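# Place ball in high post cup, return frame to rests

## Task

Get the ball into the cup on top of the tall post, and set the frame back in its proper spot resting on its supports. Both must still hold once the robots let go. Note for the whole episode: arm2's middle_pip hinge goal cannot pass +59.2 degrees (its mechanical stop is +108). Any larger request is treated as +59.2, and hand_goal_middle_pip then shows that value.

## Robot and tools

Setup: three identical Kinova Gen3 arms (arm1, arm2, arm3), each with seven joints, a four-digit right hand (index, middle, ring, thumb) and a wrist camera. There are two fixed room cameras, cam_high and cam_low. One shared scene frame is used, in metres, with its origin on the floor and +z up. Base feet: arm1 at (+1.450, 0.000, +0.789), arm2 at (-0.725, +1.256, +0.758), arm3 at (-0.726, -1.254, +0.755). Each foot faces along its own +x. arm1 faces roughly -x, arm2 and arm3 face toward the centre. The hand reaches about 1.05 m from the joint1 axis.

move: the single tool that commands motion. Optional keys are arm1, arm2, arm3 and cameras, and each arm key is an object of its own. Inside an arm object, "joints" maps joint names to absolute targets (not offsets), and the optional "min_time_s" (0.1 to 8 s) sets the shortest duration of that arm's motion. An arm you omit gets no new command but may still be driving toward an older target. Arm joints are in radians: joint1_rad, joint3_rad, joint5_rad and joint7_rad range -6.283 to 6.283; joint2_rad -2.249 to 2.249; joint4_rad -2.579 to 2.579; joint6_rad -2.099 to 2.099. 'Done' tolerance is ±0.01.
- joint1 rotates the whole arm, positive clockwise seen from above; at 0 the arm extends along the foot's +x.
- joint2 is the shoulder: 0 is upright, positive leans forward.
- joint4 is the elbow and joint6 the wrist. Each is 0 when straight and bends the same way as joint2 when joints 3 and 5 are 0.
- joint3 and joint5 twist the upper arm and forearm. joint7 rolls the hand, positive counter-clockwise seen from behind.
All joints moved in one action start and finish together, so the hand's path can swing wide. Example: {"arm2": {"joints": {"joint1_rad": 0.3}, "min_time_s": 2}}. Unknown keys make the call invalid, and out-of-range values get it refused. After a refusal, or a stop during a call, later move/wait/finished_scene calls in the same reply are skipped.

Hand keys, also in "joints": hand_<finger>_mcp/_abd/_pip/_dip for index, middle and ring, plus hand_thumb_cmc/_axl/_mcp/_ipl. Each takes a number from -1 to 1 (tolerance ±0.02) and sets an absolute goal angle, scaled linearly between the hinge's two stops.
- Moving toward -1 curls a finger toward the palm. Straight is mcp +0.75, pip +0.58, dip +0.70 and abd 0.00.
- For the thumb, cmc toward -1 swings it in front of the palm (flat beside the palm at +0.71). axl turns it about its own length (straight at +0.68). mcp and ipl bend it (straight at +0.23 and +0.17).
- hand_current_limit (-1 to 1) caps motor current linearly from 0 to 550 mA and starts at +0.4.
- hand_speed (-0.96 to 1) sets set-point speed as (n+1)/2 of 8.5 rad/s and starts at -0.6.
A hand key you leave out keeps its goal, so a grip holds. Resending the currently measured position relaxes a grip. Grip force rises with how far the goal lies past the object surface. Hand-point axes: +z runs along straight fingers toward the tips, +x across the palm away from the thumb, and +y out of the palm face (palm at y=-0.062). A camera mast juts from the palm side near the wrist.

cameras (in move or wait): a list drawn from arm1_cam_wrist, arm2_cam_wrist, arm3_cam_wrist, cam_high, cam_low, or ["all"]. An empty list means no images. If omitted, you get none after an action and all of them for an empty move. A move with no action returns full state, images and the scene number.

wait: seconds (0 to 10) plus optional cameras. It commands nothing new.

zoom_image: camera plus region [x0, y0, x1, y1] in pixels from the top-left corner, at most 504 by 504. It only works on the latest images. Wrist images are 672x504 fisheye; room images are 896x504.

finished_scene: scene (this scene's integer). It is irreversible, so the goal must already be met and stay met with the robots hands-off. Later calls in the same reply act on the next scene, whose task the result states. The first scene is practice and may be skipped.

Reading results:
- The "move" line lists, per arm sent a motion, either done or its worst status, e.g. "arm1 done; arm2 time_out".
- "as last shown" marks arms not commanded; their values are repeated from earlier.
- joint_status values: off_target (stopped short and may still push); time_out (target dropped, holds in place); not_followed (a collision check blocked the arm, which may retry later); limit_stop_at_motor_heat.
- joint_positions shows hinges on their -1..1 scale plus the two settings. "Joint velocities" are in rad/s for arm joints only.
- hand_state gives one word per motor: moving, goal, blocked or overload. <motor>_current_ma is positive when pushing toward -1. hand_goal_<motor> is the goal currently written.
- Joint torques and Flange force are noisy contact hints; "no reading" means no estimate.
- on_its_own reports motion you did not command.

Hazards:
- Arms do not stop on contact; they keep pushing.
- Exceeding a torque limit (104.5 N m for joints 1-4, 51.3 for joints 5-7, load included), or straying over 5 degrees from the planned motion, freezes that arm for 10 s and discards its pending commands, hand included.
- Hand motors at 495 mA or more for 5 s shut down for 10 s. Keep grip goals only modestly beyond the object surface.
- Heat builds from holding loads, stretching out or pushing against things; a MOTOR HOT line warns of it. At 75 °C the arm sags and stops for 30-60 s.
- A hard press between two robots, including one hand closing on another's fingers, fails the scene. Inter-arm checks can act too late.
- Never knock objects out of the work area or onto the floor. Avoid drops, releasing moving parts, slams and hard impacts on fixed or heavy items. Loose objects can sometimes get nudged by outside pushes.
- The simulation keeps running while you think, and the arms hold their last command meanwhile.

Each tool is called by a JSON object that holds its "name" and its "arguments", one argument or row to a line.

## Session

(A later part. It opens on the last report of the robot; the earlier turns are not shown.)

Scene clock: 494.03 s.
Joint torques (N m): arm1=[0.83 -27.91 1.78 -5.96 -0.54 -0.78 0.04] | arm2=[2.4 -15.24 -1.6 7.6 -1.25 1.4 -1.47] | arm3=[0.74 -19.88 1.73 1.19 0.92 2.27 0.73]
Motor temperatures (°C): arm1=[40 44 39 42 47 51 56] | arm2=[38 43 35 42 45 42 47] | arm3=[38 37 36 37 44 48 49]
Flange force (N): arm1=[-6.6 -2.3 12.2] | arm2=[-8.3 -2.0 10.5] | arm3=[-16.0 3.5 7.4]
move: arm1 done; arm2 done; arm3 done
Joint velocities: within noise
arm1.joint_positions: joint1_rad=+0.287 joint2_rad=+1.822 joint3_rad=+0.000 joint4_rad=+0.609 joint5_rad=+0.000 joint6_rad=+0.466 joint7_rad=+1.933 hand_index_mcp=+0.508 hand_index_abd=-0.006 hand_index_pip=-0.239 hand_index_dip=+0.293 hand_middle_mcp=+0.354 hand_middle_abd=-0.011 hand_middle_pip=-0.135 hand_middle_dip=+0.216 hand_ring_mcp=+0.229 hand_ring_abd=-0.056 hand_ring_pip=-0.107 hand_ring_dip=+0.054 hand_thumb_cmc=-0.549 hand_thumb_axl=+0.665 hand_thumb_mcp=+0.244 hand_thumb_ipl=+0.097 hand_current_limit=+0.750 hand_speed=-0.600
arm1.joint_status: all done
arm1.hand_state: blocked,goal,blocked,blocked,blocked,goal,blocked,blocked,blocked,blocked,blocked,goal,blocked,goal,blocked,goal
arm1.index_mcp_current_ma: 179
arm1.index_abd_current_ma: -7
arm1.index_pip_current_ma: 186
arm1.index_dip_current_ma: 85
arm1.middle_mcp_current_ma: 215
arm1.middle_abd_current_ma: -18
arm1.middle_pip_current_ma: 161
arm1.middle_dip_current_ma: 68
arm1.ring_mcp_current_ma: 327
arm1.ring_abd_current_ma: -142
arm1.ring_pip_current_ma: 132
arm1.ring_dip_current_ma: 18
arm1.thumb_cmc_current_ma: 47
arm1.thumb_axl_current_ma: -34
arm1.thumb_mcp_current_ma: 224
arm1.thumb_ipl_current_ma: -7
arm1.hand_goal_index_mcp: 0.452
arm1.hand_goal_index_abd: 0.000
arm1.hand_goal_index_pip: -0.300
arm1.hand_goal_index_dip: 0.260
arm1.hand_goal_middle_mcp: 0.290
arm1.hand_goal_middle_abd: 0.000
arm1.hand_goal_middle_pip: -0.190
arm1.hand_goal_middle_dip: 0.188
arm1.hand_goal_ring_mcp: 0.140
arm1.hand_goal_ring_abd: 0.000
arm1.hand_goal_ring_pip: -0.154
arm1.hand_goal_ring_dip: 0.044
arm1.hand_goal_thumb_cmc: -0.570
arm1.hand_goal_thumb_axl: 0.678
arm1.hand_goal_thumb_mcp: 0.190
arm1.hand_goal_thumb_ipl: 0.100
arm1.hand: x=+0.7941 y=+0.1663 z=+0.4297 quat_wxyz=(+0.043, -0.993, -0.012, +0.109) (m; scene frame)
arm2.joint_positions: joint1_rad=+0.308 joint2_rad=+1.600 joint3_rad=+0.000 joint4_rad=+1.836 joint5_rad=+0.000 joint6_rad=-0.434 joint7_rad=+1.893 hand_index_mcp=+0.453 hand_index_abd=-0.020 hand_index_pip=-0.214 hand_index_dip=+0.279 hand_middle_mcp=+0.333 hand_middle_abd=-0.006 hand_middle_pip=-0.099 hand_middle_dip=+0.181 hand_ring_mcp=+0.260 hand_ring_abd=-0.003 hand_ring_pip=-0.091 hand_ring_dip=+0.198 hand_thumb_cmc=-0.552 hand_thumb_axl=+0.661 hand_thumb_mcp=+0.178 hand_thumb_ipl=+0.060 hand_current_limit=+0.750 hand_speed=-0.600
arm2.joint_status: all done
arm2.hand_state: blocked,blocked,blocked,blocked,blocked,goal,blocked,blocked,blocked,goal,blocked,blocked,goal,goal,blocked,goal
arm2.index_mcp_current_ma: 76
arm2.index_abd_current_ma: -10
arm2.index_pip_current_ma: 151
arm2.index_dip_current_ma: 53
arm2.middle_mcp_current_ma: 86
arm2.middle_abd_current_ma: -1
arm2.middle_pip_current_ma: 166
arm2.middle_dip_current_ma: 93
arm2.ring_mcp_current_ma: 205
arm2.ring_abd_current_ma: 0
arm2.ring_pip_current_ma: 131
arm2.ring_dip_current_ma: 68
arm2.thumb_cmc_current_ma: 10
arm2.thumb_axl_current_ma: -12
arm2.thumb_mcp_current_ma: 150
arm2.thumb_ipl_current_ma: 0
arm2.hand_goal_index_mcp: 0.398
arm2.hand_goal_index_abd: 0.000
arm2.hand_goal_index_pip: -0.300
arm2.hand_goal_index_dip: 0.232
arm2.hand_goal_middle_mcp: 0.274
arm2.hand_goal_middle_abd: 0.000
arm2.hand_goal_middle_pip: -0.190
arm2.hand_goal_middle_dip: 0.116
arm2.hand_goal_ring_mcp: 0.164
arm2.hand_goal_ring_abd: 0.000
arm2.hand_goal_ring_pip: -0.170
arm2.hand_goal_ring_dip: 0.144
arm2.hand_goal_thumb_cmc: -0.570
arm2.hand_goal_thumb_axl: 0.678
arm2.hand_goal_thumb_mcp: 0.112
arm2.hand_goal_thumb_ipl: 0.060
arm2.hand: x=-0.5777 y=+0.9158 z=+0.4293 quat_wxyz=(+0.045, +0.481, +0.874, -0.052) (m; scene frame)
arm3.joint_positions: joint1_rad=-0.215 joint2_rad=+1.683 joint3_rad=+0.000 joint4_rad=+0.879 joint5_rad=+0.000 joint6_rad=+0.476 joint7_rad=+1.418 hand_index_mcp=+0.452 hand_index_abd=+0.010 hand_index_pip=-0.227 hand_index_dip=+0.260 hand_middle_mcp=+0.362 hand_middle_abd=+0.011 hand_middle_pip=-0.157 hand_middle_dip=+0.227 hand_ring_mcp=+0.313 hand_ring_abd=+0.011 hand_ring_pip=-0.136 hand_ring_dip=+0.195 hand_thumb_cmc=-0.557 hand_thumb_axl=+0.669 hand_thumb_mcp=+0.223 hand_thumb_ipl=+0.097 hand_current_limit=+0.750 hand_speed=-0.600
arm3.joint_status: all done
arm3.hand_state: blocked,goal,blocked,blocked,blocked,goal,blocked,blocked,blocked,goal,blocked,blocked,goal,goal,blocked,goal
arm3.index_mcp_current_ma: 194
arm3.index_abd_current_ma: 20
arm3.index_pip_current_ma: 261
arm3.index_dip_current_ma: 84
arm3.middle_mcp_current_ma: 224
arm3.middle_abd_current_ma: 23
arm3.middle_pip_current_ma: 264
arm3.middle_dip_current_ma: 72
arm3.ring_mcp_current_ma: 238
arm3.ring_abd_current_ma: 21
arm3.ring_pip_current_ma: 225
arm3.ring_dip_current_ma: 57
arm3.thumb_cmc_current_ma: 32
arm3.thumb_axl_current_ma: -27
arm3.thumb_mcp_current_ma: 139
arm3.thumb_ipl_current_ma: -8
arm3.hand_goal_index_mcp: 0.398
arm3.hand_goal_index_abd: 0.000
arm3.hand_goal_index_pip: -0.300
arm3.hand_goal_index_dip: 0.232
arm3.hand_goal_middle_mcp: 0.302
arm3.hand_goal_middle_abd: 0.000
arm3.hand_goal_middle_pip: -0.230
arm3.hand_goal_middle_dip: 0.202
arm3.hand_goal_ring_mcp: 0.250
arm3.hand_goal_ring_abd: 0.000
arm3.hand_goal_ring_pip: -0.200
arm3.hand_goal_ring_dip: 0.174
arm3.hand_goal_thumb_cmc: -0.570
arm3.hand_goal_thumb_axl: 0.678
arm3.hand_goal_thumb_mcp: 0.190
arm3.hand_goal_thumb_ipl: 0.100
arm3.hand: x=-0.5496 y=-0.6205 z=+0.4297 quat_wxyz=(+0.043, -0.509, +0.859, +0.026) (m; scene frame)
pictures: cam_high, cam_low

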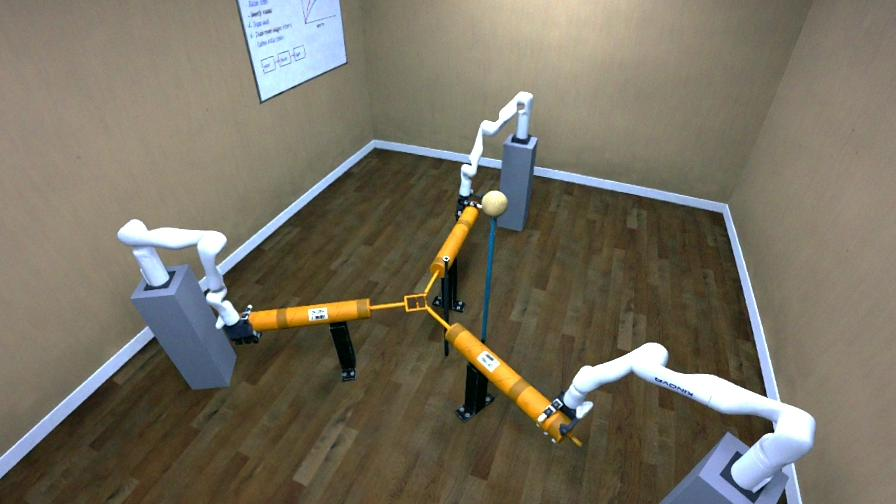

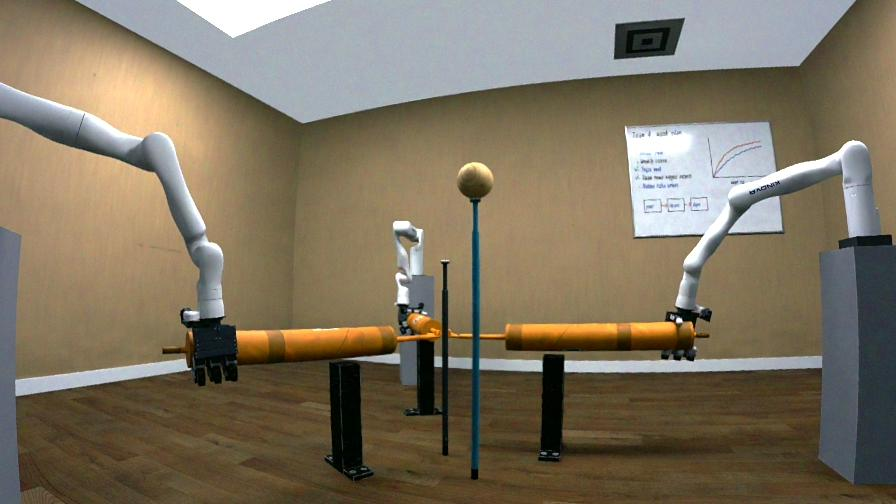

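{"name": "move", "arguments": {
  "arm1": {"joints":{"joint1_rad":0.2773,"joint2_rad":1.8822,"joint4_rad":0.4967,"joint6_rad":0.5183,"joint7_rad":1.9235},"min_time_s":1.8},
  "arm2": {"joints":{"joint1_rad":0.3282,"joint2_rad":1.6279,"joint4_rad":1.7970,"joint6_rad":-0.4230,"joint7_rad":1.9133},"min_time_s":1.8},
  "arm3": {"joints":{"joint1_rad":-0.2246,"joint2_rad":1.7059,"joint4_rad":0.8746,"joint6_rad":0.4564,"joint7_rad":1.4088},"min_time_s":1.8},
  "cameras": ["cam_high","cam_low"]
}}

{"name": "zoom_image", "arguments": {
  "camera": "cam_high",
  "region": [300, 280, 400, 380]
}}

{"name": "zoom_image", "arguments": {
  "camera": "cam_high",
  "region": [430, 310, 530, 410]
}}

{"name": "zoom_image", "arguments": {
  "camera": "cam_low",
  "region": [300, 300, 440, 420]
}}

{"name": "zoom_image", "arguments": {
  "camera": "cam_low",
  "region": [480, 300, 620, 420]
}}

Scene clock: 526.03 s.
Joint torques (N m): arm1=[0.98 -28.97 1.54 -7.07 -0.75 -1.09 -0.08] | arm2=[2.41 -15.53 -1.45 7.24 -1.5 1.31 -1.56] | arm3=[0.73 -19.27 1.73 1.47 0.88 2.32 0.75]
Motor temperatures (°C): arm1=[40 44 39 42 47 51 56] | arm2=[38 43 35 42 45 42 47] | arm3=[38 36 36 37 44 48 49]
Flange force (N): arm1=no reading | arm2=[-7.6 -2.3 10.6] | arm3=[-15.9 3.7 7.1]
move: arm1 done; arm2 done; arm3 done
Joint velocities: within noise
arm1.joint_positions: joint1_rad=+0.277 joint2_rad=+1.882 joint3_rad=+0.000 joint4_rad=+0.497 joint5_rad=+0.000 joint6_rad=+0.518 joint7_rad=+1.924 hand_index_mcp=+0.508 hand_index_abd=-0.006 hand_index_pip=-0.239 hand_index_dip=+0.293 hand_middle_mcp=+0.354 hand_middle_abd=-0.011 hand_middle_pip=-0.135 hand_middle_dip=+0.216 hand_ring_mcp=+0.229 hand_ring_abd=-0.056 hand_ring_pip=-0.107 hand_ring_dip=+0.054 hand_thumb_cmc=-0.549 hand_thumb_axl=+0.665 hand_thumb_mcp=+0.244 hand_thumb_ipl=+0.097 hand_current_limit=+0.750 hand_speed=-0.600
arm1.joint_status: all done
arm1.hand_state: blocked,goal,blocked,blocked,blocked,goal,blocked,blocked,blocked,blocked,blocked,goal,blocked,goal,blocked,goal
arm1.index_mcp_current_ma: 179
arm1.index_abd_current_ma: -7
arm1.index_pip_current_ma: 186
arm1.index_dip_current_ma: 85
arm1.middle_mcp_current_ma: 215
arm1.middle_abd_current_ma: -18
arm1.middle_pip_current_ma: 161
arm1.middle_dip_current_ma: 68
arm1.ring_mcp_current_ma: 327
arm1.ring_abd_current_ma: -142
arm1.ring_pip_current_ma: 132
arm1.ring_dip_current_ma: 18
arm1.thumb_cmc_current_ma: 48
arm1.thumb_axl_current_ma: -34
arm1.thumb_mcp_current_ma: 224
arm1.thumb_ipl_current_ma: -7
arm1.hand_goal_index_mcp: 0.452
arm1.hand_goal_index_abd: 0.000
arm1.hand_goal_index_pip: -0.300
arm1.hand_goal_index_dip: 0.260
arm1.hand_goal_middle_mcp: 0.290
arm1.hand_goal_middle_abd: 0.000
arm1.hand_goal_middle_pip: -0.190
arm1.hand_goal_middle_dip: 0.188
arm1.hand_goal_ring_mcp: 0.140
arm1.hand_goal_ring_abd: 0.000
arm1.hand_goal_ring_pip: -0.154
arm1.hand_goal_ring_dip: 0.044
arm1.hand_goal_thumb_cmc: -0.570
arm1.hand_goal_thumb_axl: 0.678
arm1.hand_goal_thumb_mcp: 0.190
arm1.hand_goal_thumb_ipl: 0.100
arm1.hand: x=+0.7870 y=+0.1621 z=+0.4167 quat_wxyz=(+0.042, -0.993, -0.012, +0.110) (m; scene frame)
arm2.joint_positions: joint1_rad=+0.328 joint2_rad=+1.628 joint3_rad=+0.000 joint4_rad=+1.797 joint5_rad=+0.000 joint6_rad=-0.423 joint7_rad=+1.913 hand_index_mcp=+0.453 hand_index_abd=-0.019 hand_index_pip=-0.214 hand_index_dip=+0.279 hand_middle_mcp=+0.333 hand_middle_abd=-0.004 hand_middle_pip=-0.099 hand_middle_dip=+0.182 hand_ring_mcp=+0.260 hand_ring_abd=-0.002 hand_ring_pip=-0.091 hand_ring_dip=+0.198 hand_thumb_cmc=-0.552 hand_thumb_axl=+0.661 hand_thumb_mcp=+0.178 hand_thumb_ipl=+0.060 hand_current_limit=+0.750 hand_speed=-0.600
arm2.joint_status: all done
arm2.hand_state: blocked,goal,blocked,blocked,blocked,goal,blocked,blocked,blocked,goal,blocked,blocked,goal,goal,blocked,goal
arm2.index_mcp_current_ma: 76
arm2.index_abd_current_ma: -8
arm2.index_pip_current_ma: 151
arm2.index_dip_current_ma: 54
arm2.middle_mcp_current_ma: 86
arm2.middle_abd_current_ma: -1
arm2.middle_pip_current_ma: 166
arm2.middle_dip_current_ma: 96
arm2.ring_mcp_current_ma: 205
arm2.ring_abd_current_ma: 0
arm2.ring_pip_current_ma: 131
arm2.ring_dip_current_ma: 68
arm2.thumb_cmc_current_ma: 11
arm2.thumb_axl_current_ma: -12
arm2.thumb_mcp_current_ma: 150
arm2.thumb_ipl_current_ma: 0
arm2.hand_goal_index_mcp: 0.398
arm2.hand_goal_index_abd: 0.000
arm2.hand_goal_index_pip: -0.300
arm2.hand_goal_index_dip: 0.232
arm2.hand_goal_middle_mcp: 0.274
arm2.hand_goal_middle_abd: 0.000
arm2.hand_goal_middle_pip: -0.190
arm2.hand_goal_middle_dip: 0.116
arm2.hand_goal_ring_mcp: 0.164
arm2.hand_goal_ring_abd: 0.000
arm2.hand_goal_ring_pip: -0.170
arm2.hand_goal_ring_dip: 0.144
arm2.hand_goal_thumb_cmc: -0.570
arm2.hand_goal_thumb_axl: 0.678
arm2.hand_goal_thumb_mcp: 0.112
arm2.hand_goal_thumb_ipl: 0.060
arm2.hand: x=-0.5846 y=+0.9117 z=+0.4163 quat_wxyz=(+0.044, +0.481, +0.874, -0.053) (m; scene frame)
arm3.joint_positions: joint1_rad=-0.225 joint2_rad=+1.706 joint3_rad=+0.000 joint4_rad=+0.875 joint5_rad=+0.000 joint6_rad=+0.456 joint7_rad=+1.409 hand_index_mcp=+0.452 hand_index_abd=+0.011 hand_index_pip=-0.227 hand_index_dip=+0.260 hand_middle_mcp=+0.362 hand_middle_abd=+0.012 hand_middle_pip=-0.157 hand_middle_dip=+0.227 hand_ring_mcp=+0.313 hand_ring_abd=+0.012 hand_ring_pip=-0.136 hand_ring_dip=+0.195 hand_thumb_cmc=-0.557 hand_thumb_axl=+0.669 hand_thumb_mcp=+0.223 hand_thumb_ipl=+0.097 hand_current_limit=+0.750 hand_speed=-0.600
arm3.joint_status: all done
arm3.hand_state: blocked,goal,blocked,blocked,blocked,goal,blocked,blocked,blocked,goal,blocked,blocked,goal,goal,blocked,goal
arm3.index_mcp_current_ma: 194
arm3.index_abd_current_ma: 22
arm3.index_pip_current_ma: 261
arm3.index_dip_current_ma: 84
arm3.middle_mcp_current_ma: 224
arm3.middle_abd_current_ma: 25
arm3.middle_pip_current_ma: 264
arm3.middle_dip_current_ma: 72
arm3.ring_mcp_current_ma: 238
arm3.ring_abd_current_ma: 24
arm3.ring_pip_current_ma: 225
arm3.ring_dip_current_ma: 57
arm3.thumb_cmc_current_ma: 34
arm3.thumb_axl_current_ma: -27
arm3.thumb_mcp_current_ma: 139
arm3.thumb_ipl_current_ma: -8
arm3.hand_goal_index_mcp: 0.398
arm3.hand_goal_index_abd: 0.000
arm3.hand_goal_index_pip: -0.300
arm3.hand_goal_index_dip: 0.232
arm3.hand_goal_middle_mcp: 0.302
arm3.hand_goal_middle_abd: 0.000
arm3.hand_goal_middle_pip: -0.230
arm3.hand_goal_middle_dip: 0.202
arm3.hand_goal_ring_mcp: 0.250
arm3.hand_goal_ring_abd: 0.000
arm3.hand_goal_ring_pip: -0.200
arm3.hand_goal_ring_dip: 0.174
arm3.hand_goal_thumb_cmc: -0.570
arm3.hand_goal_thumb_axl: 0.678
arm3.hand_goal_thumb_mcp: 0.190
arm3.hand_goal_thumb_ipl: 0.100
arm3.hand: x=-0.5568 y=-0.6244 z=+0.4167 quat_wxyz=(+0.043, -0.509, +0.859, +0.026) (m; scene frame)
pictures: cam_high, cam_low

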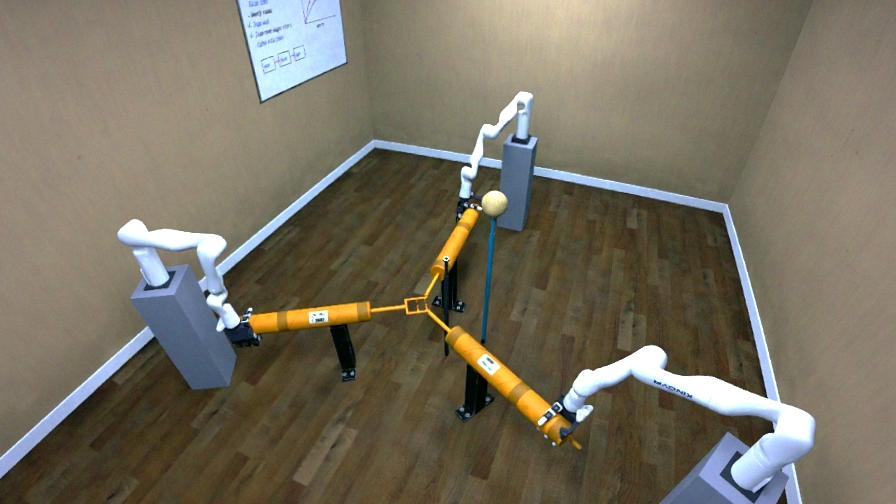

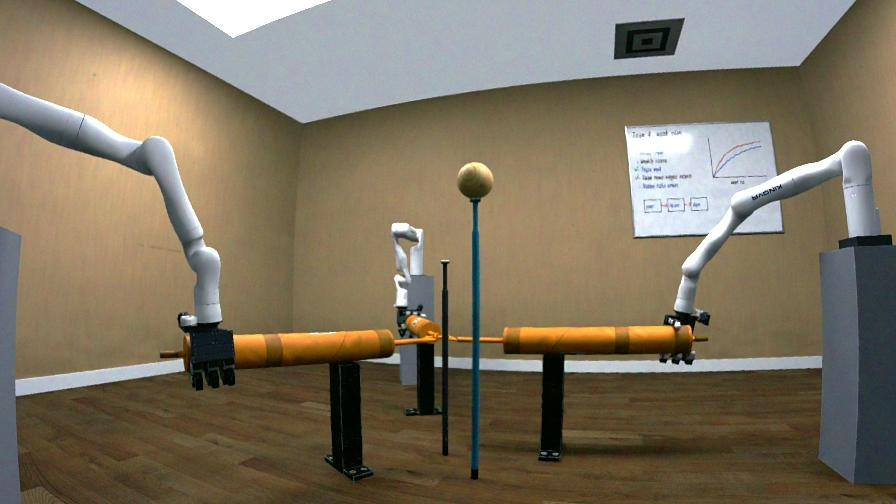

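Scaled by 5.040 from the camera's 896x504 image, which has a finer 1280x720 frame.

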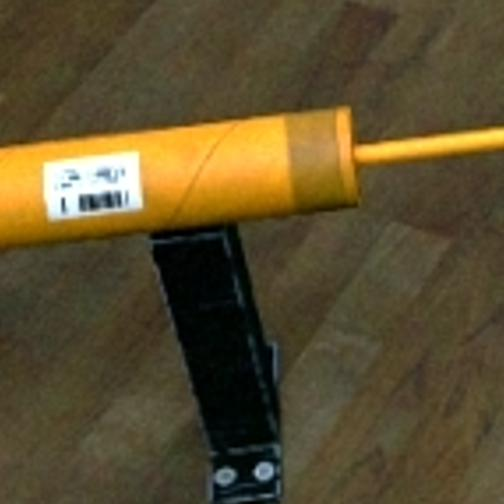

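Scaled by 5.040 from the camera's 896x504 image, which has a finer 1280x720 frame.

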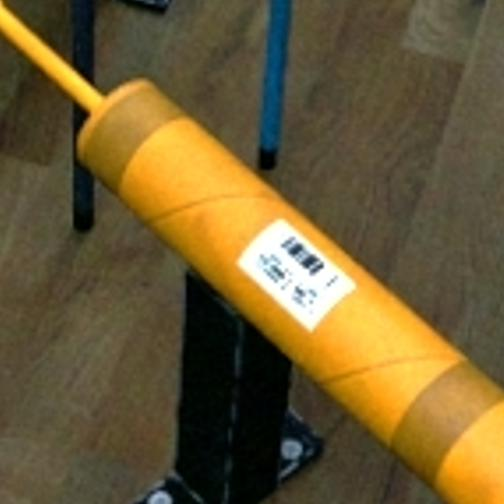

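Scaled by 3.600 from the camera's 896x504 image, which has a finer 1280x720 frame.

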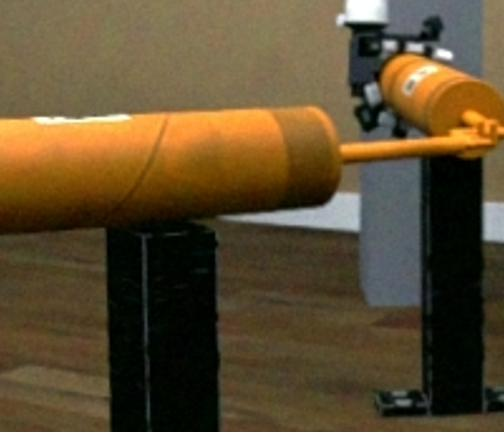

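Scaled by 3.600 from the camera's 896x504 image, which has a finer 1280x720 frame.

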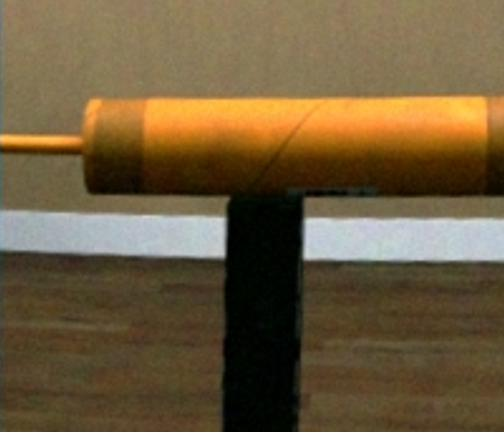

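{"name": "move", "arguments": {
  "arm1": {"joints":{"joint1_rad":0.2772,"joint2_rad":1.9046,"joint4_rad":0.4609,"joint6_rad":0.5317,"joint7_rad":1.9234},"min_time_s":1.5},
  "arm2": {"joints":{"joint1_rad":0.3281,"joint2_rad":1.6420,"joint4_rad":1.7817,"joint6_rad":-0.4217,"joint7_rad":1.9132},"min_time_s":1.5},
  "arm3": {"joints":{"joint1_rad":-0.2248,"joint2_rad":1.7219,"joint4_rad":0.8548,"joint6_rad":0.4602,"joint7_rad":1.4086},"min_time_s":1.5},
  "cameras": ["cam_high","cam_low"]
}}

{"name": "zoom_image", "arguments": {
  "camera": "cam_low",
  "region": [300, 300, 440, 420]
}}

{"name": "zoom_image", "arguments": {
  "camera": "cam_low",
  "region": [480, 300, 620, 420]
}}

Scene clock: 532.10 s.
Joint torques (N m): arm1=[2.07 -24.29 2.64 -6.24 -0.17 -1.62 -0.17] | arm2=[-1.19 -4.66 -5.09 1.66 -0.83 1.02 -1.21] | arm3=[-1.23 -14.26 0.83 0.94 0.68 1.21 0.39]
Motor temperatures (°C): arm1=[40 44 39 42 47 51 56] | arm2=[38 43 35 42 45 42 47] | arm3=[38 36 36 37 44 48 49]
Flange force (N): arm1=no reading | arm2=[-4.2 -10.4 -29.3] | arm3=[-11.6 -0.8 -7.4]
move: arm1 done; arm2 done; arm3 done
Joint velocities: within noise
arm1.joint_positions: joint1_rad=+0.277 joint2_rad=+1.905 joint3_rad=+0.000 joint4_rad=+0.461 joint5_rad=+0.000 joint6_rad=+0.532 joint7_rad=+1.923 hand_index_mcp=+0.508 hand_index_abd=-0.006 hand_index_pip=-0.248 hand_index_dip=+0.290 hand_middle_mcp=+0.351 hand_middle_abd=-0.011 hand_middle_pip=-0.141 hand_middle_dip=+0.215 hand_ring_mcp=+0.224 hand_ring_abd=-0.056 hand_ring_pip=-0.111 hand_ring_dip=+0.053 hand_thumb_cmc=-0.549 hand_thumb_axl=+0.658 hand_thumb_mcp=+0.252 hand_thumb_ipl=+0.097 hand_current_limit=+0.750 hand_speed=-0.600
arm1.joint_status: all done
arm1.hand_state: blocked,goal,blocked,blocked,blocked,goal,blocked,blocked,blocked,blocked,blocked,goal,blocked,goal,blocked,goal
arm1.index_mcp_current_ma: 179
arm1.index_abd_current_ma: -7
arm1.index_pip_current_ma: 153
arm1.index_dip_current_ma: 76
arm1.middle_mcp_current_ma: 199
arm1.middle_abd_current_ma: -18
arm1.middle_pip_current_ma: 140
arm1.middle_dip_current_ma: 65
arm1.ring_mcp_current_ma: 304
arm1.ring_abd_current_ma: -142
arm1.ring_pip_current_ma: 120
arm1.ring_dip_current_ma: 17
arm1.thumb_cmc_current_ma: 49
arm1.thumb_axl_current_ma: -56
arm1.thumb_mcp_current_ma: 267
arm1.thumb_ipl_current_ma: -7
arm1.hand_goal_index_mcp: 0.452
arm1.hand_goal_index_abd: 0.000
arm1.hand_goal_index_pip: -0.300
arm1.hand_goal_index_dip: 0.260
arm1.hand_goal_middle_mcp: 0.290
arm1.hand_goal_middle_abd: 0.000
arm1.hand_goal_middle_pip: -0.190
arm1.hand_goal_middle_dip: 0.188
arm1.hand_goal_ring_mcp: 0.140
arm1.hand_goal_ring_abd: 0.000
arm1.hand_goal_ring_pip: -0.154
arm1.hand_goal_ring_dip: 0.044
arm1.hand_goal_thumb_cmc: -0.570
arm1.hand_goal_thumb_axl: 0.678
arm1.hand_goal_thumb_mcp: 0.190
arm1.hand_goal_thumb_ipl: 0.100
arm1.hand: x=+0.7870 y=+0.1621 z=+0.4107 quat_wxyz=(+0.042, -0.993, -0.012, +0.110) (m; scene frame)
arm2.joint_positions: joint1_rad=+0.328 joint2_rad=+1.642 joint3_rad=+0.000 joint4_rad=+1.782 joint5_rad=+0.000 joint6_rad=-0.422 joint7_rad=+1.913 hand_index_mcp=+0.439 hand_index_abd=-0.015 hand_index_pip=-0.221 hand_index_dip=+0.279 hand_middle_mcp=+0.315 hand_middle_abd=-0.002 hand_middle_pip=-0.099 hand_middle_dip=+0.182 hand_ring_mcp=+0.241 hand_ring_abd=+0.001 hand_ring_pip=-0.091 hand_ring_dip=+0.198 hand_thumb_cmc=-0.546 hand_thumb_axl=+0.642 hand_thumb_mcp=+0.206 hand_thumb_ipl=+0.059 hand_current_limit=+0.750 hand_speed=-0.600
arm2.joint_status: all done
arm2.hand_state: blocked,goal,blocked,blocked,blocked,goal,blocked,blocked,blocked,goal,blocked,blocked,blocked,blocked,blocked,goal
arm2.index_mcp_current_ma: 46
arm2.index_abd_current_ma: -6
arm2.index_pip_current_ma: 130
arm2.index_dip_current_ma: 53
arm2.middle_mcp_current_ma: 47
arm2.middle_abd_current_ma: 0
arm2.middle_pip_current_ma: 166
arm2.middle_dip_current_ma: 96
arm2.ring_mcp_current_ma: 137
arm2.ring_abd_current_ma: 0
arm2.ring_pip_current_ma: 131
arm2.ring_dip_current_ma: 68
arm2.thumb_cmc_current_ma: 17
arm2.thumb_axl_current_ma: -47
arm2.thumb_mcp_current_ma: 275
arm2.thumb_ipl_current_ma: 0
arm2.hand_goal_index_mcp: 0.398
arm2.hand_goal_index_abd: 0.000
arm2.hand_goal_index_pip: -0.300
arm2.hand_goal_index_dip: 0.232
arm2.hand_goal_middle_mcp: 0.274
arm2.hand_goal_middle_abd: 0.000
arm2.hand_goal_middle_pip: -0.190
arm2.hand_goal_middle_dip: 0.116
arm2.hand_goal_ring_mcp: 0.164
arm2.hand_goal_ring_abd: 0.000
arm2.hand_goal_ring_pip: -0.170
arm2.hand_goal_ring_dip: 0.144
arm2.hand_goal_thumb_cmc: -0.570
arm2.hand_goal_thumb_axl: 0.678
arm2.hand_goal_thumb_mcp: 0.112
arm2.hand_goal_thumb_ipl: 0.060
arm2.hand: x=-0.5847 y=+0.9118 z=+0.4103 quat_wxyz=(+0.044, +0.481, +0.874, -0.053) (m; scene frame)
arm3.joint_positions: joint1_rad=-0.225 joint2_rad=+1.722 joint3_rad=+0.000 joint4_rad=+0.855 joint5_rad=+0.000 joint6_rad=+0.460 joint7_rad=+1.409 hand_index_mcp=+0.446 hand_index_abd=+0.008 hand_index_pip=-0.235 hand_index_dip=+0.260 hand_middle_mcp=+0.354 hand_middle_abd=+0.010 hand_middle_pip=-0.163 hand_middle_dip=+0.227 hand_ring_mcp=+0.303 hand_ring_abd=+0.009 hand_ring_pip=-0.140 hand_ring_dip=+0.195 hand_thumb_cmc=-0.558 hand_thumb_axl=+0.657 hand_thumb_mcp=+0.246 hand_thumb_ipl=+0.097 hand_current_limit=+0.750 hand_speed=-0.600
arm3.joint_status: all done
arm3.hand_state: blocked,goal,blocked,blocked,blocked,goal,blocked,blocked,blocked,goal,blocked,blocked,goal,blocked,blocked,goal
arm3.index_mcp_current_ma: 169
arm3.index_abd_current_ma: 15
arm3.index_pip_current_ma: 227
arm3.index_dip_current_ma: 84
arm3.middle_mcp_current_ma: 186
arm3.middle_abd_current_ma: 19
arm3.middle_pip_current_ma: 238
arm3.middle_dip_current_ma: 72
arm3.ring_mcp_current_ma: 191
arm3.ring_abd_current_ma: 18
arm3.ring_pip_current_ma: 206
arm3.ring_dip_current_ma: 57
arm3.thumb_cmc_current_ma: 31
arm3.thumb_axl_current_ma: -73
arm3.thumb_mcp_current_ma: 259
arm3.thumb_ipl_current_ma: -8
arm3.hand_goal_index_mcp: 0.398
arm3.hand_goal_index_abd: 0.000
arm3.hand_goal_index_pip: -0.300
arm3.hand_goal_index_dip: 0.232
arm3.hand_goal_middle_mcp: 0.302
arm3.hand_goal_middle_abd: 0.000
arm3.hand_goal_middle_pip: -0.230
arm3.hand_goal_middle_dip: 0.202
arm3.hand_goal_ring_mcp: 0.250
arm3.hand_goal_ring_abd: 0.000
arm3.hand_goal_ring_pip: -0.200
arm3.hand_goal_ring_dip: 0.174
arm3.hand_goal_thumb_cmc: -0.570
arm3.hand_goal_thumb_axl: 0.678
arm3.hand_goal_thumb_mcp: 0.190
arm3.hand_goal_thumb_ipl: 0.100
arm3.hand: x=-0.5569 y=-0.6244 z=+0.4107 quat_wxyz=(+0.043, -0.509, +0.859, +0.026) (m; scene frame)
pictures: cam_high, cam_low

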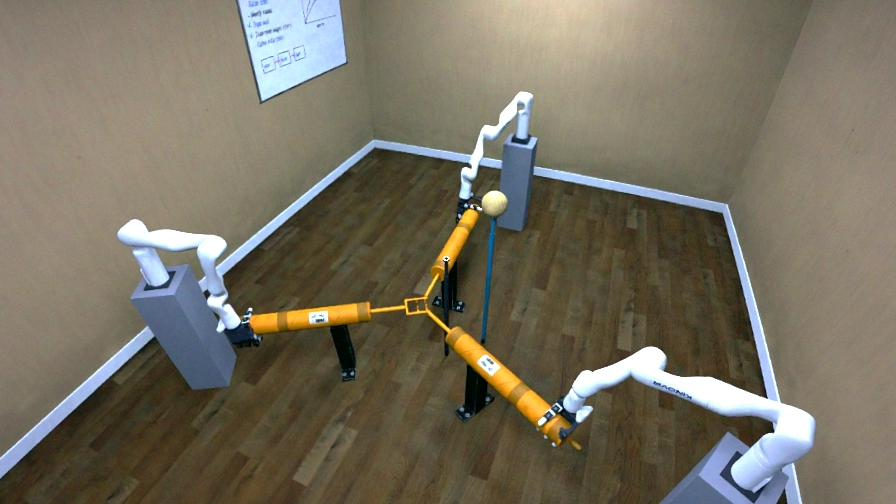

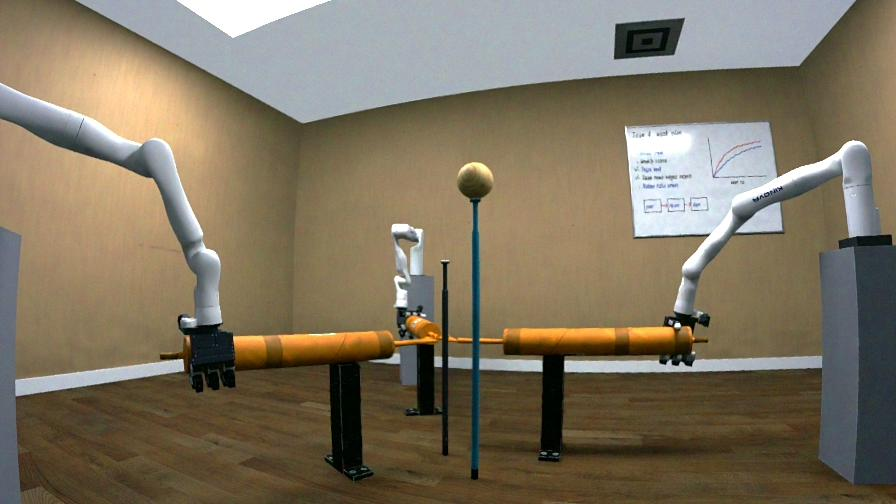

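Scaled by 3.600 from the camera's 896x504 image, which has a finer 1280x720 frame.

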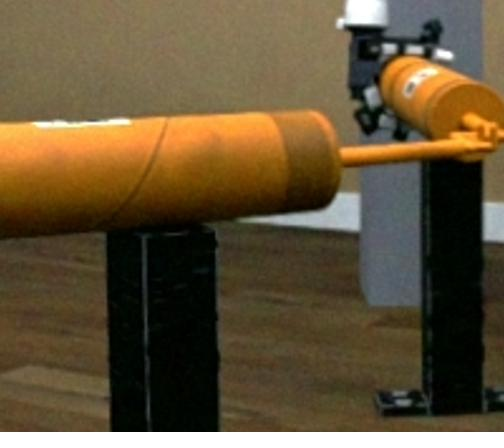

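Scaled by 3.600 from the camera's 896x504 image, which has a finer 1280x720 frame.

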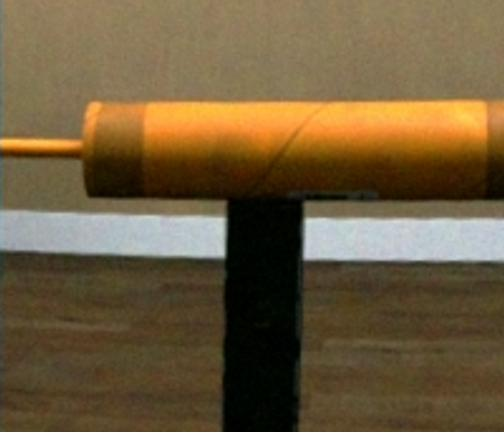

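{"name": "move", "arguments": {
  "arm2": {"joints":{"joint1_rad":0.3282,"joint2_rad":1.6315,"joint4_rad":1.7932,"joint6_rad":-0.4227,"joint7_rad":1.9133},"min_time_s":1.0}
}}

Scene clock: 535.53 s.
Joint torques (N m): arm1=[2.37 -27.53 2.5 -6.47 -0.33 -0.9 -0.02] | arm2=[1.62 -14.91 -2.52 7.28 -0.92 1.6 -1.29] | arm3=[-0.76 -16.64 1.15 1.75 0.95 2.18 0.76]
Motor temperatures (°C): arm1=[40 44 39 42 47 51 56] | arm2=[38 43 35 42 45 42 47] | arm3=[38 36 36 37 44 48 49]
Flange force (N): arm1=no reading | arm2=[-7.0 -3.4 9.2] | arm3=[-15.1 1.1 1.4]
move: arm2 done
Joint velocities: within noise
arm1.joint_positions: joint1_rad=+0.277 joint2_rad=+1.905 joint3_rad=+0.000 joint4_rad=+0.461 joint5_rad=+0.000 joint6_rad=+0.532 joint7_rad=+1.923 hand_index_mcp=+0.508 hand_index_abd=-0.004 hand_index_pip=-0.248 hand_index_dip=+0.290 hand_middle_mcp=+0.351 hand_middle_abd=-0.009 hand_middle_pip=-0.141 hand_middle_dip=+0.215 hand_ring_mcp=+0.224 hand_ring_abd=-0.055 hand_ring_pip=-0.111 hand_ring_dip=+0.053 hand_thumb_cmc=-0.549 hand_thumb_axl=+0.658 hand_thumb_mcp=+0.252 hand_thumb_ipl=+0.097 hand_current_limit=+0.750 hand_speed=-0.600
arm1.joint_status: not commanded
arm1.hand_state: blocked,goal,blocked,blocked,blocked,goal,blocked,blocked,blocked,blocked,blocked,goal,blocked,goal,blocked,goal
arm1.index_mcp_current_ma: 179
arm1.index_abd_current_ma: -4
arm1.index_pip_current_ma: 153
arm1.index_dip_current_ma: 76
arm1.middle_mcp_current_ma: 199
arm1.middle_abd_current_ma: -14
arm1.middle_pip_current_ma: 140
arm1.middle_dip_current_ma: 65
arm1.ring_mcp_current_ma: 304
arm1.ring_abd_current_ma: -137
arm1.ring_pip_current_ma: 120
arm1.ring_dip_current_ma: 17
arm1.thumb_cmc_current_ma: 50
arm1.thumb_axl_current_ma: -56
arm1.thumb_mcp_current_ma: 267
arm1.thumb_ipl_current_ma: -7
arm1.hand_goal_index_mcp: 0.452
arm1.hand_goal_index_abd: 0.000
arm1.hand_goal_index_pip: -0.300
arm1.hand_goal_index_dip: 0.260
arm1.hand_goal_middle_mcp: 0.290
arm1.hand_goal_middle_abd: 0.000
arm1.hand_goal_middle_pip: -0.190
arm1.hand_goal_middle_dip: 0.188
arm1.hand_goal_ring_mcp: 0.140
arm1.hand_goal_ring_abd: 0.000
arm1.hand_goal_ring_pip: -0.154
arm1.hand_goal_ring_dip: 0.044
arm1.hand_goal_thumb_cmc: -0.570
arm1.hand_goal_thumb_axl: 0.678
arm1.hand_goal_thumb_mcp: 0.190
arm1.hand_goal_thumb_ipl: 0.100
arm1.hand: x=+0.7871 y=+0.1620 z=+0.4107 quat_wxyz=(+0.042, -0.993, -0.012, +0.110) (m; scene frame)
arm2.joint_positions: joint1_rad=+0.328 joint2_rad=+1.632 joint3_rad=+0.000 joint4_rad=+1.793 joint5_rad=+0.000 joint6_rad=-0.423 joint7_rad=+1.913 hand_index_mcp=+0.446 hand_index_abd=-0.012 hand_index_pip=-0.220 hand_index_dip=+0.279 hand_middle_mcp=+0.322 hand_middle_abd=+0.001 hand_middle_pip=-0.099 hand_middle_dip=+0.182 hand_ring_mcp=+0.245 hand_ring_abd=+0.004 hand_ring_pip=-0.091 hand_ring_dip=+0.198 hand_thumb_cmc=-0.543 hand_thumb_axl=+0.647 hand_thumb_mcp=+0.191 hand_thumb_ipl=+0.059 hand_current_limit=+0.750 hand_speed=-0.600
arm2.joint_status: all done
arm2.hand_state: blocked,goal,blocked,blocked,blocked,goal,blocked,blocked,blocked,goal,blocked,blocked,blocked,blocked,blocked,goal
arm2.index_mcp_current_ma: 62
arm2.index_abd_current_ma: -4
arm2.index_pip_current_ma: 132
arm2.index_dip_current_ma: 53
arm2.middle_mcp_current_ma: 62
arm2.middle_abd_current_ma: 0
arm2.middle_pip_current_ma: 166
arm2.middle_dip_current_ma: 96
arm2.ring_mcp_current_ma: 152
arm2.ring_abd_current_ma: 0
arm2.ring_pip_current_ma: 131
arm2.ring_dip_current_ma: 68
arm2.thumb_cmc_current_ma: 20
arm2.thumb_axl_current_ma: -36
arm2.thumb_mcp_current_ma: 206
arm2.thumb_ipl_current_ma: 0
arm2.hand_goal_index_mcp: 0.398
arm2.hand_goal_index_abd: 0.000
arm2.hand_goal_index_pip: -0.300
arm2.hand_goal_index_dip: 0.232
arm2.hand_goal_middle_mcp: 0.274
arm2.hand_goal_middle_abd: 0.000
arm2.hand_goal_middle_pip: -0.190
arm2.hand_goal_middle_dip: 0.116
arm2.hand_goal_ring_mcp: 0.164
arm2.hand_goal_ring_abd: 0.000
arm2.hand_goal_ring_pip: -0.170
arm2.hand_goal_ring_dip: 0.144
arm2.hand_goal_thumb_cmc: -0.570
arm2.hand_goal_thumb_axl: 0.678
arm2.hand_goal_thumb_mcp: 0.112
arm2.hand_goal_thumb_ipl: 0.060
arm2.hand: x=-0.5846 y=+0.9118 z=+0.4147 quat_wxyz=(+0.044, +0.481, +0.874, -0.053) (m; scene frame)
arm3: as last shown
arm3.joint_positions: joint1_rad=-0.225 joint2_rad=+1.722 joint3_rad=+0.000 joint4_rad=+0.855 joint5_rad=+0.000 joint6_rad=+0.460 joint7_rad=+1.409 hand_index_mcp=+0.445 hand_index_abd=+0.008 hand_index_pip=-0.235 hand_index_dip=+0.260 hand_middle_mcp=+0.353 hand_middle_abd=+0.010 hand_middle_pip=-0.163 hand_middle_dip=+0.227 hand_ring_mcp=+0.302 hand_ring_abd=+0.009 hand_ring_pip=-0.140 hand_ring_dip=+0.195 hand_thumb_cmc=-0.558 hand_thumb_axl=+0.657 hand_thumb_mcp=+0.247 hand_thumb_ipl=+0.097 hand_current_limit=+0.750 hand_speed=-0.600
arm3.index_mcp_current_ma: 166
arm3.middle_mcp_current_ma: 182
arm3.ring_mcp_current_ma: 187
arm3.ring_dip_current_ma: 59
arm3.thumb_axl_current_ma: -74
arm3.thumb_mcp_current_ma: 266
arm3.hand: x=-0.5569 y=-0.6244 z=+0.4106 quat_wxyz=(+0.043, -0.509, +0.859, +0.026) (m; scene frame)
pictures: none

{"name": "move", "arguments": {
  "arm2": {"joints":{"joint1_rad":0.3282,"joint2_rad":1.6370,"joint4_rad":1.7872,"joint6_rad":-0.4222,"joint7_rad":1.9133},"min_time_s":1.0},
  "arm1": {"joints":{"joint1_rad":0.2772,"joint2_rad":1.9085,"joint4_rad":0.4545,"joint6_rad":0.5342,"joint7_rad":1.9234},"min_time_s":1.0}
}}

Scene clock: 538.43 s.
Joint torques (N m): arm1=[0.48 -23.78 1.86 -6.22 -0.44 -1.75 -0.23] | arm2=[1.12 -14.88 -2.76 5.57 -0.8 1.2 -1.13] | arm3=[-0.41 -14.03 1.44 1.23 0.83 1.33 0.39]
Motor temperatures (°C): arm1=[40 44 39 42 47 51 55] | arm2=[38 43 35 42 45 42 47] | arm3=[38 36 36 37 44 48 49]
Flange force (N): arm1=no reading | arm2=[-4.4 -3.3 4.5] | arm3=[-12.2 0.6 -7.1]
move: arm1 done; arm2 done
Joint velocities: within noise
arm1.joint_positions: joint1_rad=+0.277 joint2_rad=+1.909 joint3_rad=+0.000 joint4_rad=+0.454 joint5_rad=+0.000 joint6_rad=+0.534 joint7_rad=+1.923 hand_index_mcp=+0.507 hand_index_abd=-0.004 hand_index_pip=-0.250 hand_index_dip=+0.290 hand_middle_mcp=+0.348 hand_middle_abd=-0.009 hand_middle_pip=-0.142 hand_middle_dip=+0.215 hand_ring_mcp=+0.222 hand_ring_abd=-0.055 hand_ring_pip=-0.111 hand_ring_dip=+0.053 hand_thumb_cmc=-0.549 hand_thumb_axl=+0.656 hand_thumb_mcp=+0.256 hand_thumb_ipl=+0.094 hand_current_limit=+0.750 hand_speed=-0.600
arm1.joint_status: all done
arm1.hand_state: blocked,goal,blocked,blocked,blocked,goal,blocked,blocked,blocked,blocked,blocked,goal,blocked,blocked,blocked,goal
arm1.index_mcp_current_ma: 175
arm1.index_abd_current_ma: -4
arm1.index_pip_current_ma: 144
arm1.index_dip_current_ma: 76
arm1.middle_mcp_current_ma: 191
arm1.middle_abd_current_ma: -14
arm1.middle_pip_current_ma: 136
arm1.middle_dip_current_ma: 65
arm1.ring_mcp_current_ma: 292
arm1.ring_abd_current_ma: -137
arm1.ring_pip_current_ma: 119
arm1.ring_dip_current_ma: 17
arm1.thumb_cmc_current_ma: 50
arm1.thumb_axl_current_ma: -63
arm1.thumb_mcp_current_ma: 286
arm1.thumb_ipl_current_ma: -13
arm1.hand_goal_index_mcp: 0.452
arm1.hand_goal_index_abd: 0.000
arm1.hand_goal_index_pip: -0.300
arm1.hand_goal_index_dip: 0.260
arm1.hand_goal_middle_mcp: 0.290
arm1.hand_goal_middle_abd: 0.000
arm1.hand_goal_middle_pip: -0.190
arm1.hand_goal_middle_dip: 0.188
arm1.hand_goal_ring_mcp: 0.140
arm1.hand_goal_ring_abd: 0.000
arm1.hand_goal_ring_pip: -0.154
arm1.hand_goal_ring_dip: 0.044
arm1.hand_goal_thumb_cmc: -0.570
arm1.hand_goal_thumb_axl: 0.678
arm1.hand_goal_thumb_mcp: 0.190
arm1.hand_goal_thumb_ipl: 0.100
arm1.hand: x=+0.7870 y=+0.1621 z=+0.4097 quat_wxyz=(+0.042, -0.993, -0.012, +0.110) (m; scene frame)
arm2.joint_positions: joint1_rad=+0.328 joint2_rad=+1.637 joint3_rad=+0.000 joint4_rad=+1.787 joint5_rad=+0.000 joint6_rad=-0.422 joint7_rad=+1.913 hand_index_mcp=+0.446 hand_index_abd=-0.011 hand_index_pip=-0.220 hand_index_dip=+0.279 hand_middle_mcp=+0.323 hand_middle_abd=+0.002 hand_middle_pip=-0.099 hand_middle_dip=+0.182 hand_ring_mcp=+0.246 hand_ring_abd=+0.004 hand_ring_pip=-0.091 hand_ring_dip=+0.198 hand_thumb_cmc=-0.543 hand_thumb_axl=+0.647 hand_thumb_mcp=+0.191 hand_thumb_ipl=+0.059 hand_current_limit=+0.750 hand_speed=-0.600
arm2.joint_status: all done
arm2.hand_state: blocked,goal,blocked,blocked,blocked,goal,blocked,blocked,blocked,goal,blocked,blocked,blocked,blocked,blocked,goal
arm2.index_mcp_current_ma: 62
arm2.index_abd_current_ma: -3
arm2.index_pip_current_ma: 132
arm2.index_dip_current_ma: 53
arm2.middle_mcp_current_ma: 62
arm2.middle_abd_current_ma: 0
arm2.middle_pip_current_ma: 166
arm2.middle_dip_current_ma: 96
arm2.ring_mcp_current_ma: 153
arm2.ring_abd_current_ma: 1
arm2.ring_pip_current_ma: 131
arm2.ring_dip_current_ma: 68
arm2.thumb_cmc_current_ma: 20
arm2.thumb_axl_current_ma: -36
arm2.thumb_mcp_current_ma: 206
arm2.thumb_ipl_current_ma: 0
arm2.hand_goal_index_mcp: 0.398
arm2.hand_goal_index_abd: 0.000
arm2.hand_goal_index_pip: -0.300
arm2.hand_goal_index_dip: 0.232
arm2.hand_goal_middle_mcp: 0.274
arm2.hand_goal_middle_abd: 0.000
arm2.hand_goal_middle_pip: -0.190
arm2.hand_goal_middle_dip: 0.116
arm2.hand_goal_ring_mcp: 0.164
arm2.hand_goal_ring_abd: 0.000
arm2.hand_goal_ring_pip: -0.170
arm2.hand_goal_ring_dip: 0.144
arm2.hand_goal_thumb_cmc: -0.570
arm2.hand_goal_thumb_axl: 0.678
arm2.hand_goal_thumb_mcp: 0.112
arm2.hand_goal_thumb_ipl: 0.060
arm2.hand: x=-0.5847 y=+0.9118 z=+0.4124 quat_wxyz=(+0.044, +0.481, +0.874, -0.053) (m; scene frame)
arm3: as last shown
arm3.middle_dip_current_ma: 73
arm3.thumb_mcp_current_ma: 268
arm3.hand: x=-0.5569 y=-0.6244 z=+0.4107 quat_wxyz=(+0.043, -0.509, +0.859, +0.026) (m; scene frame)
pictures: none


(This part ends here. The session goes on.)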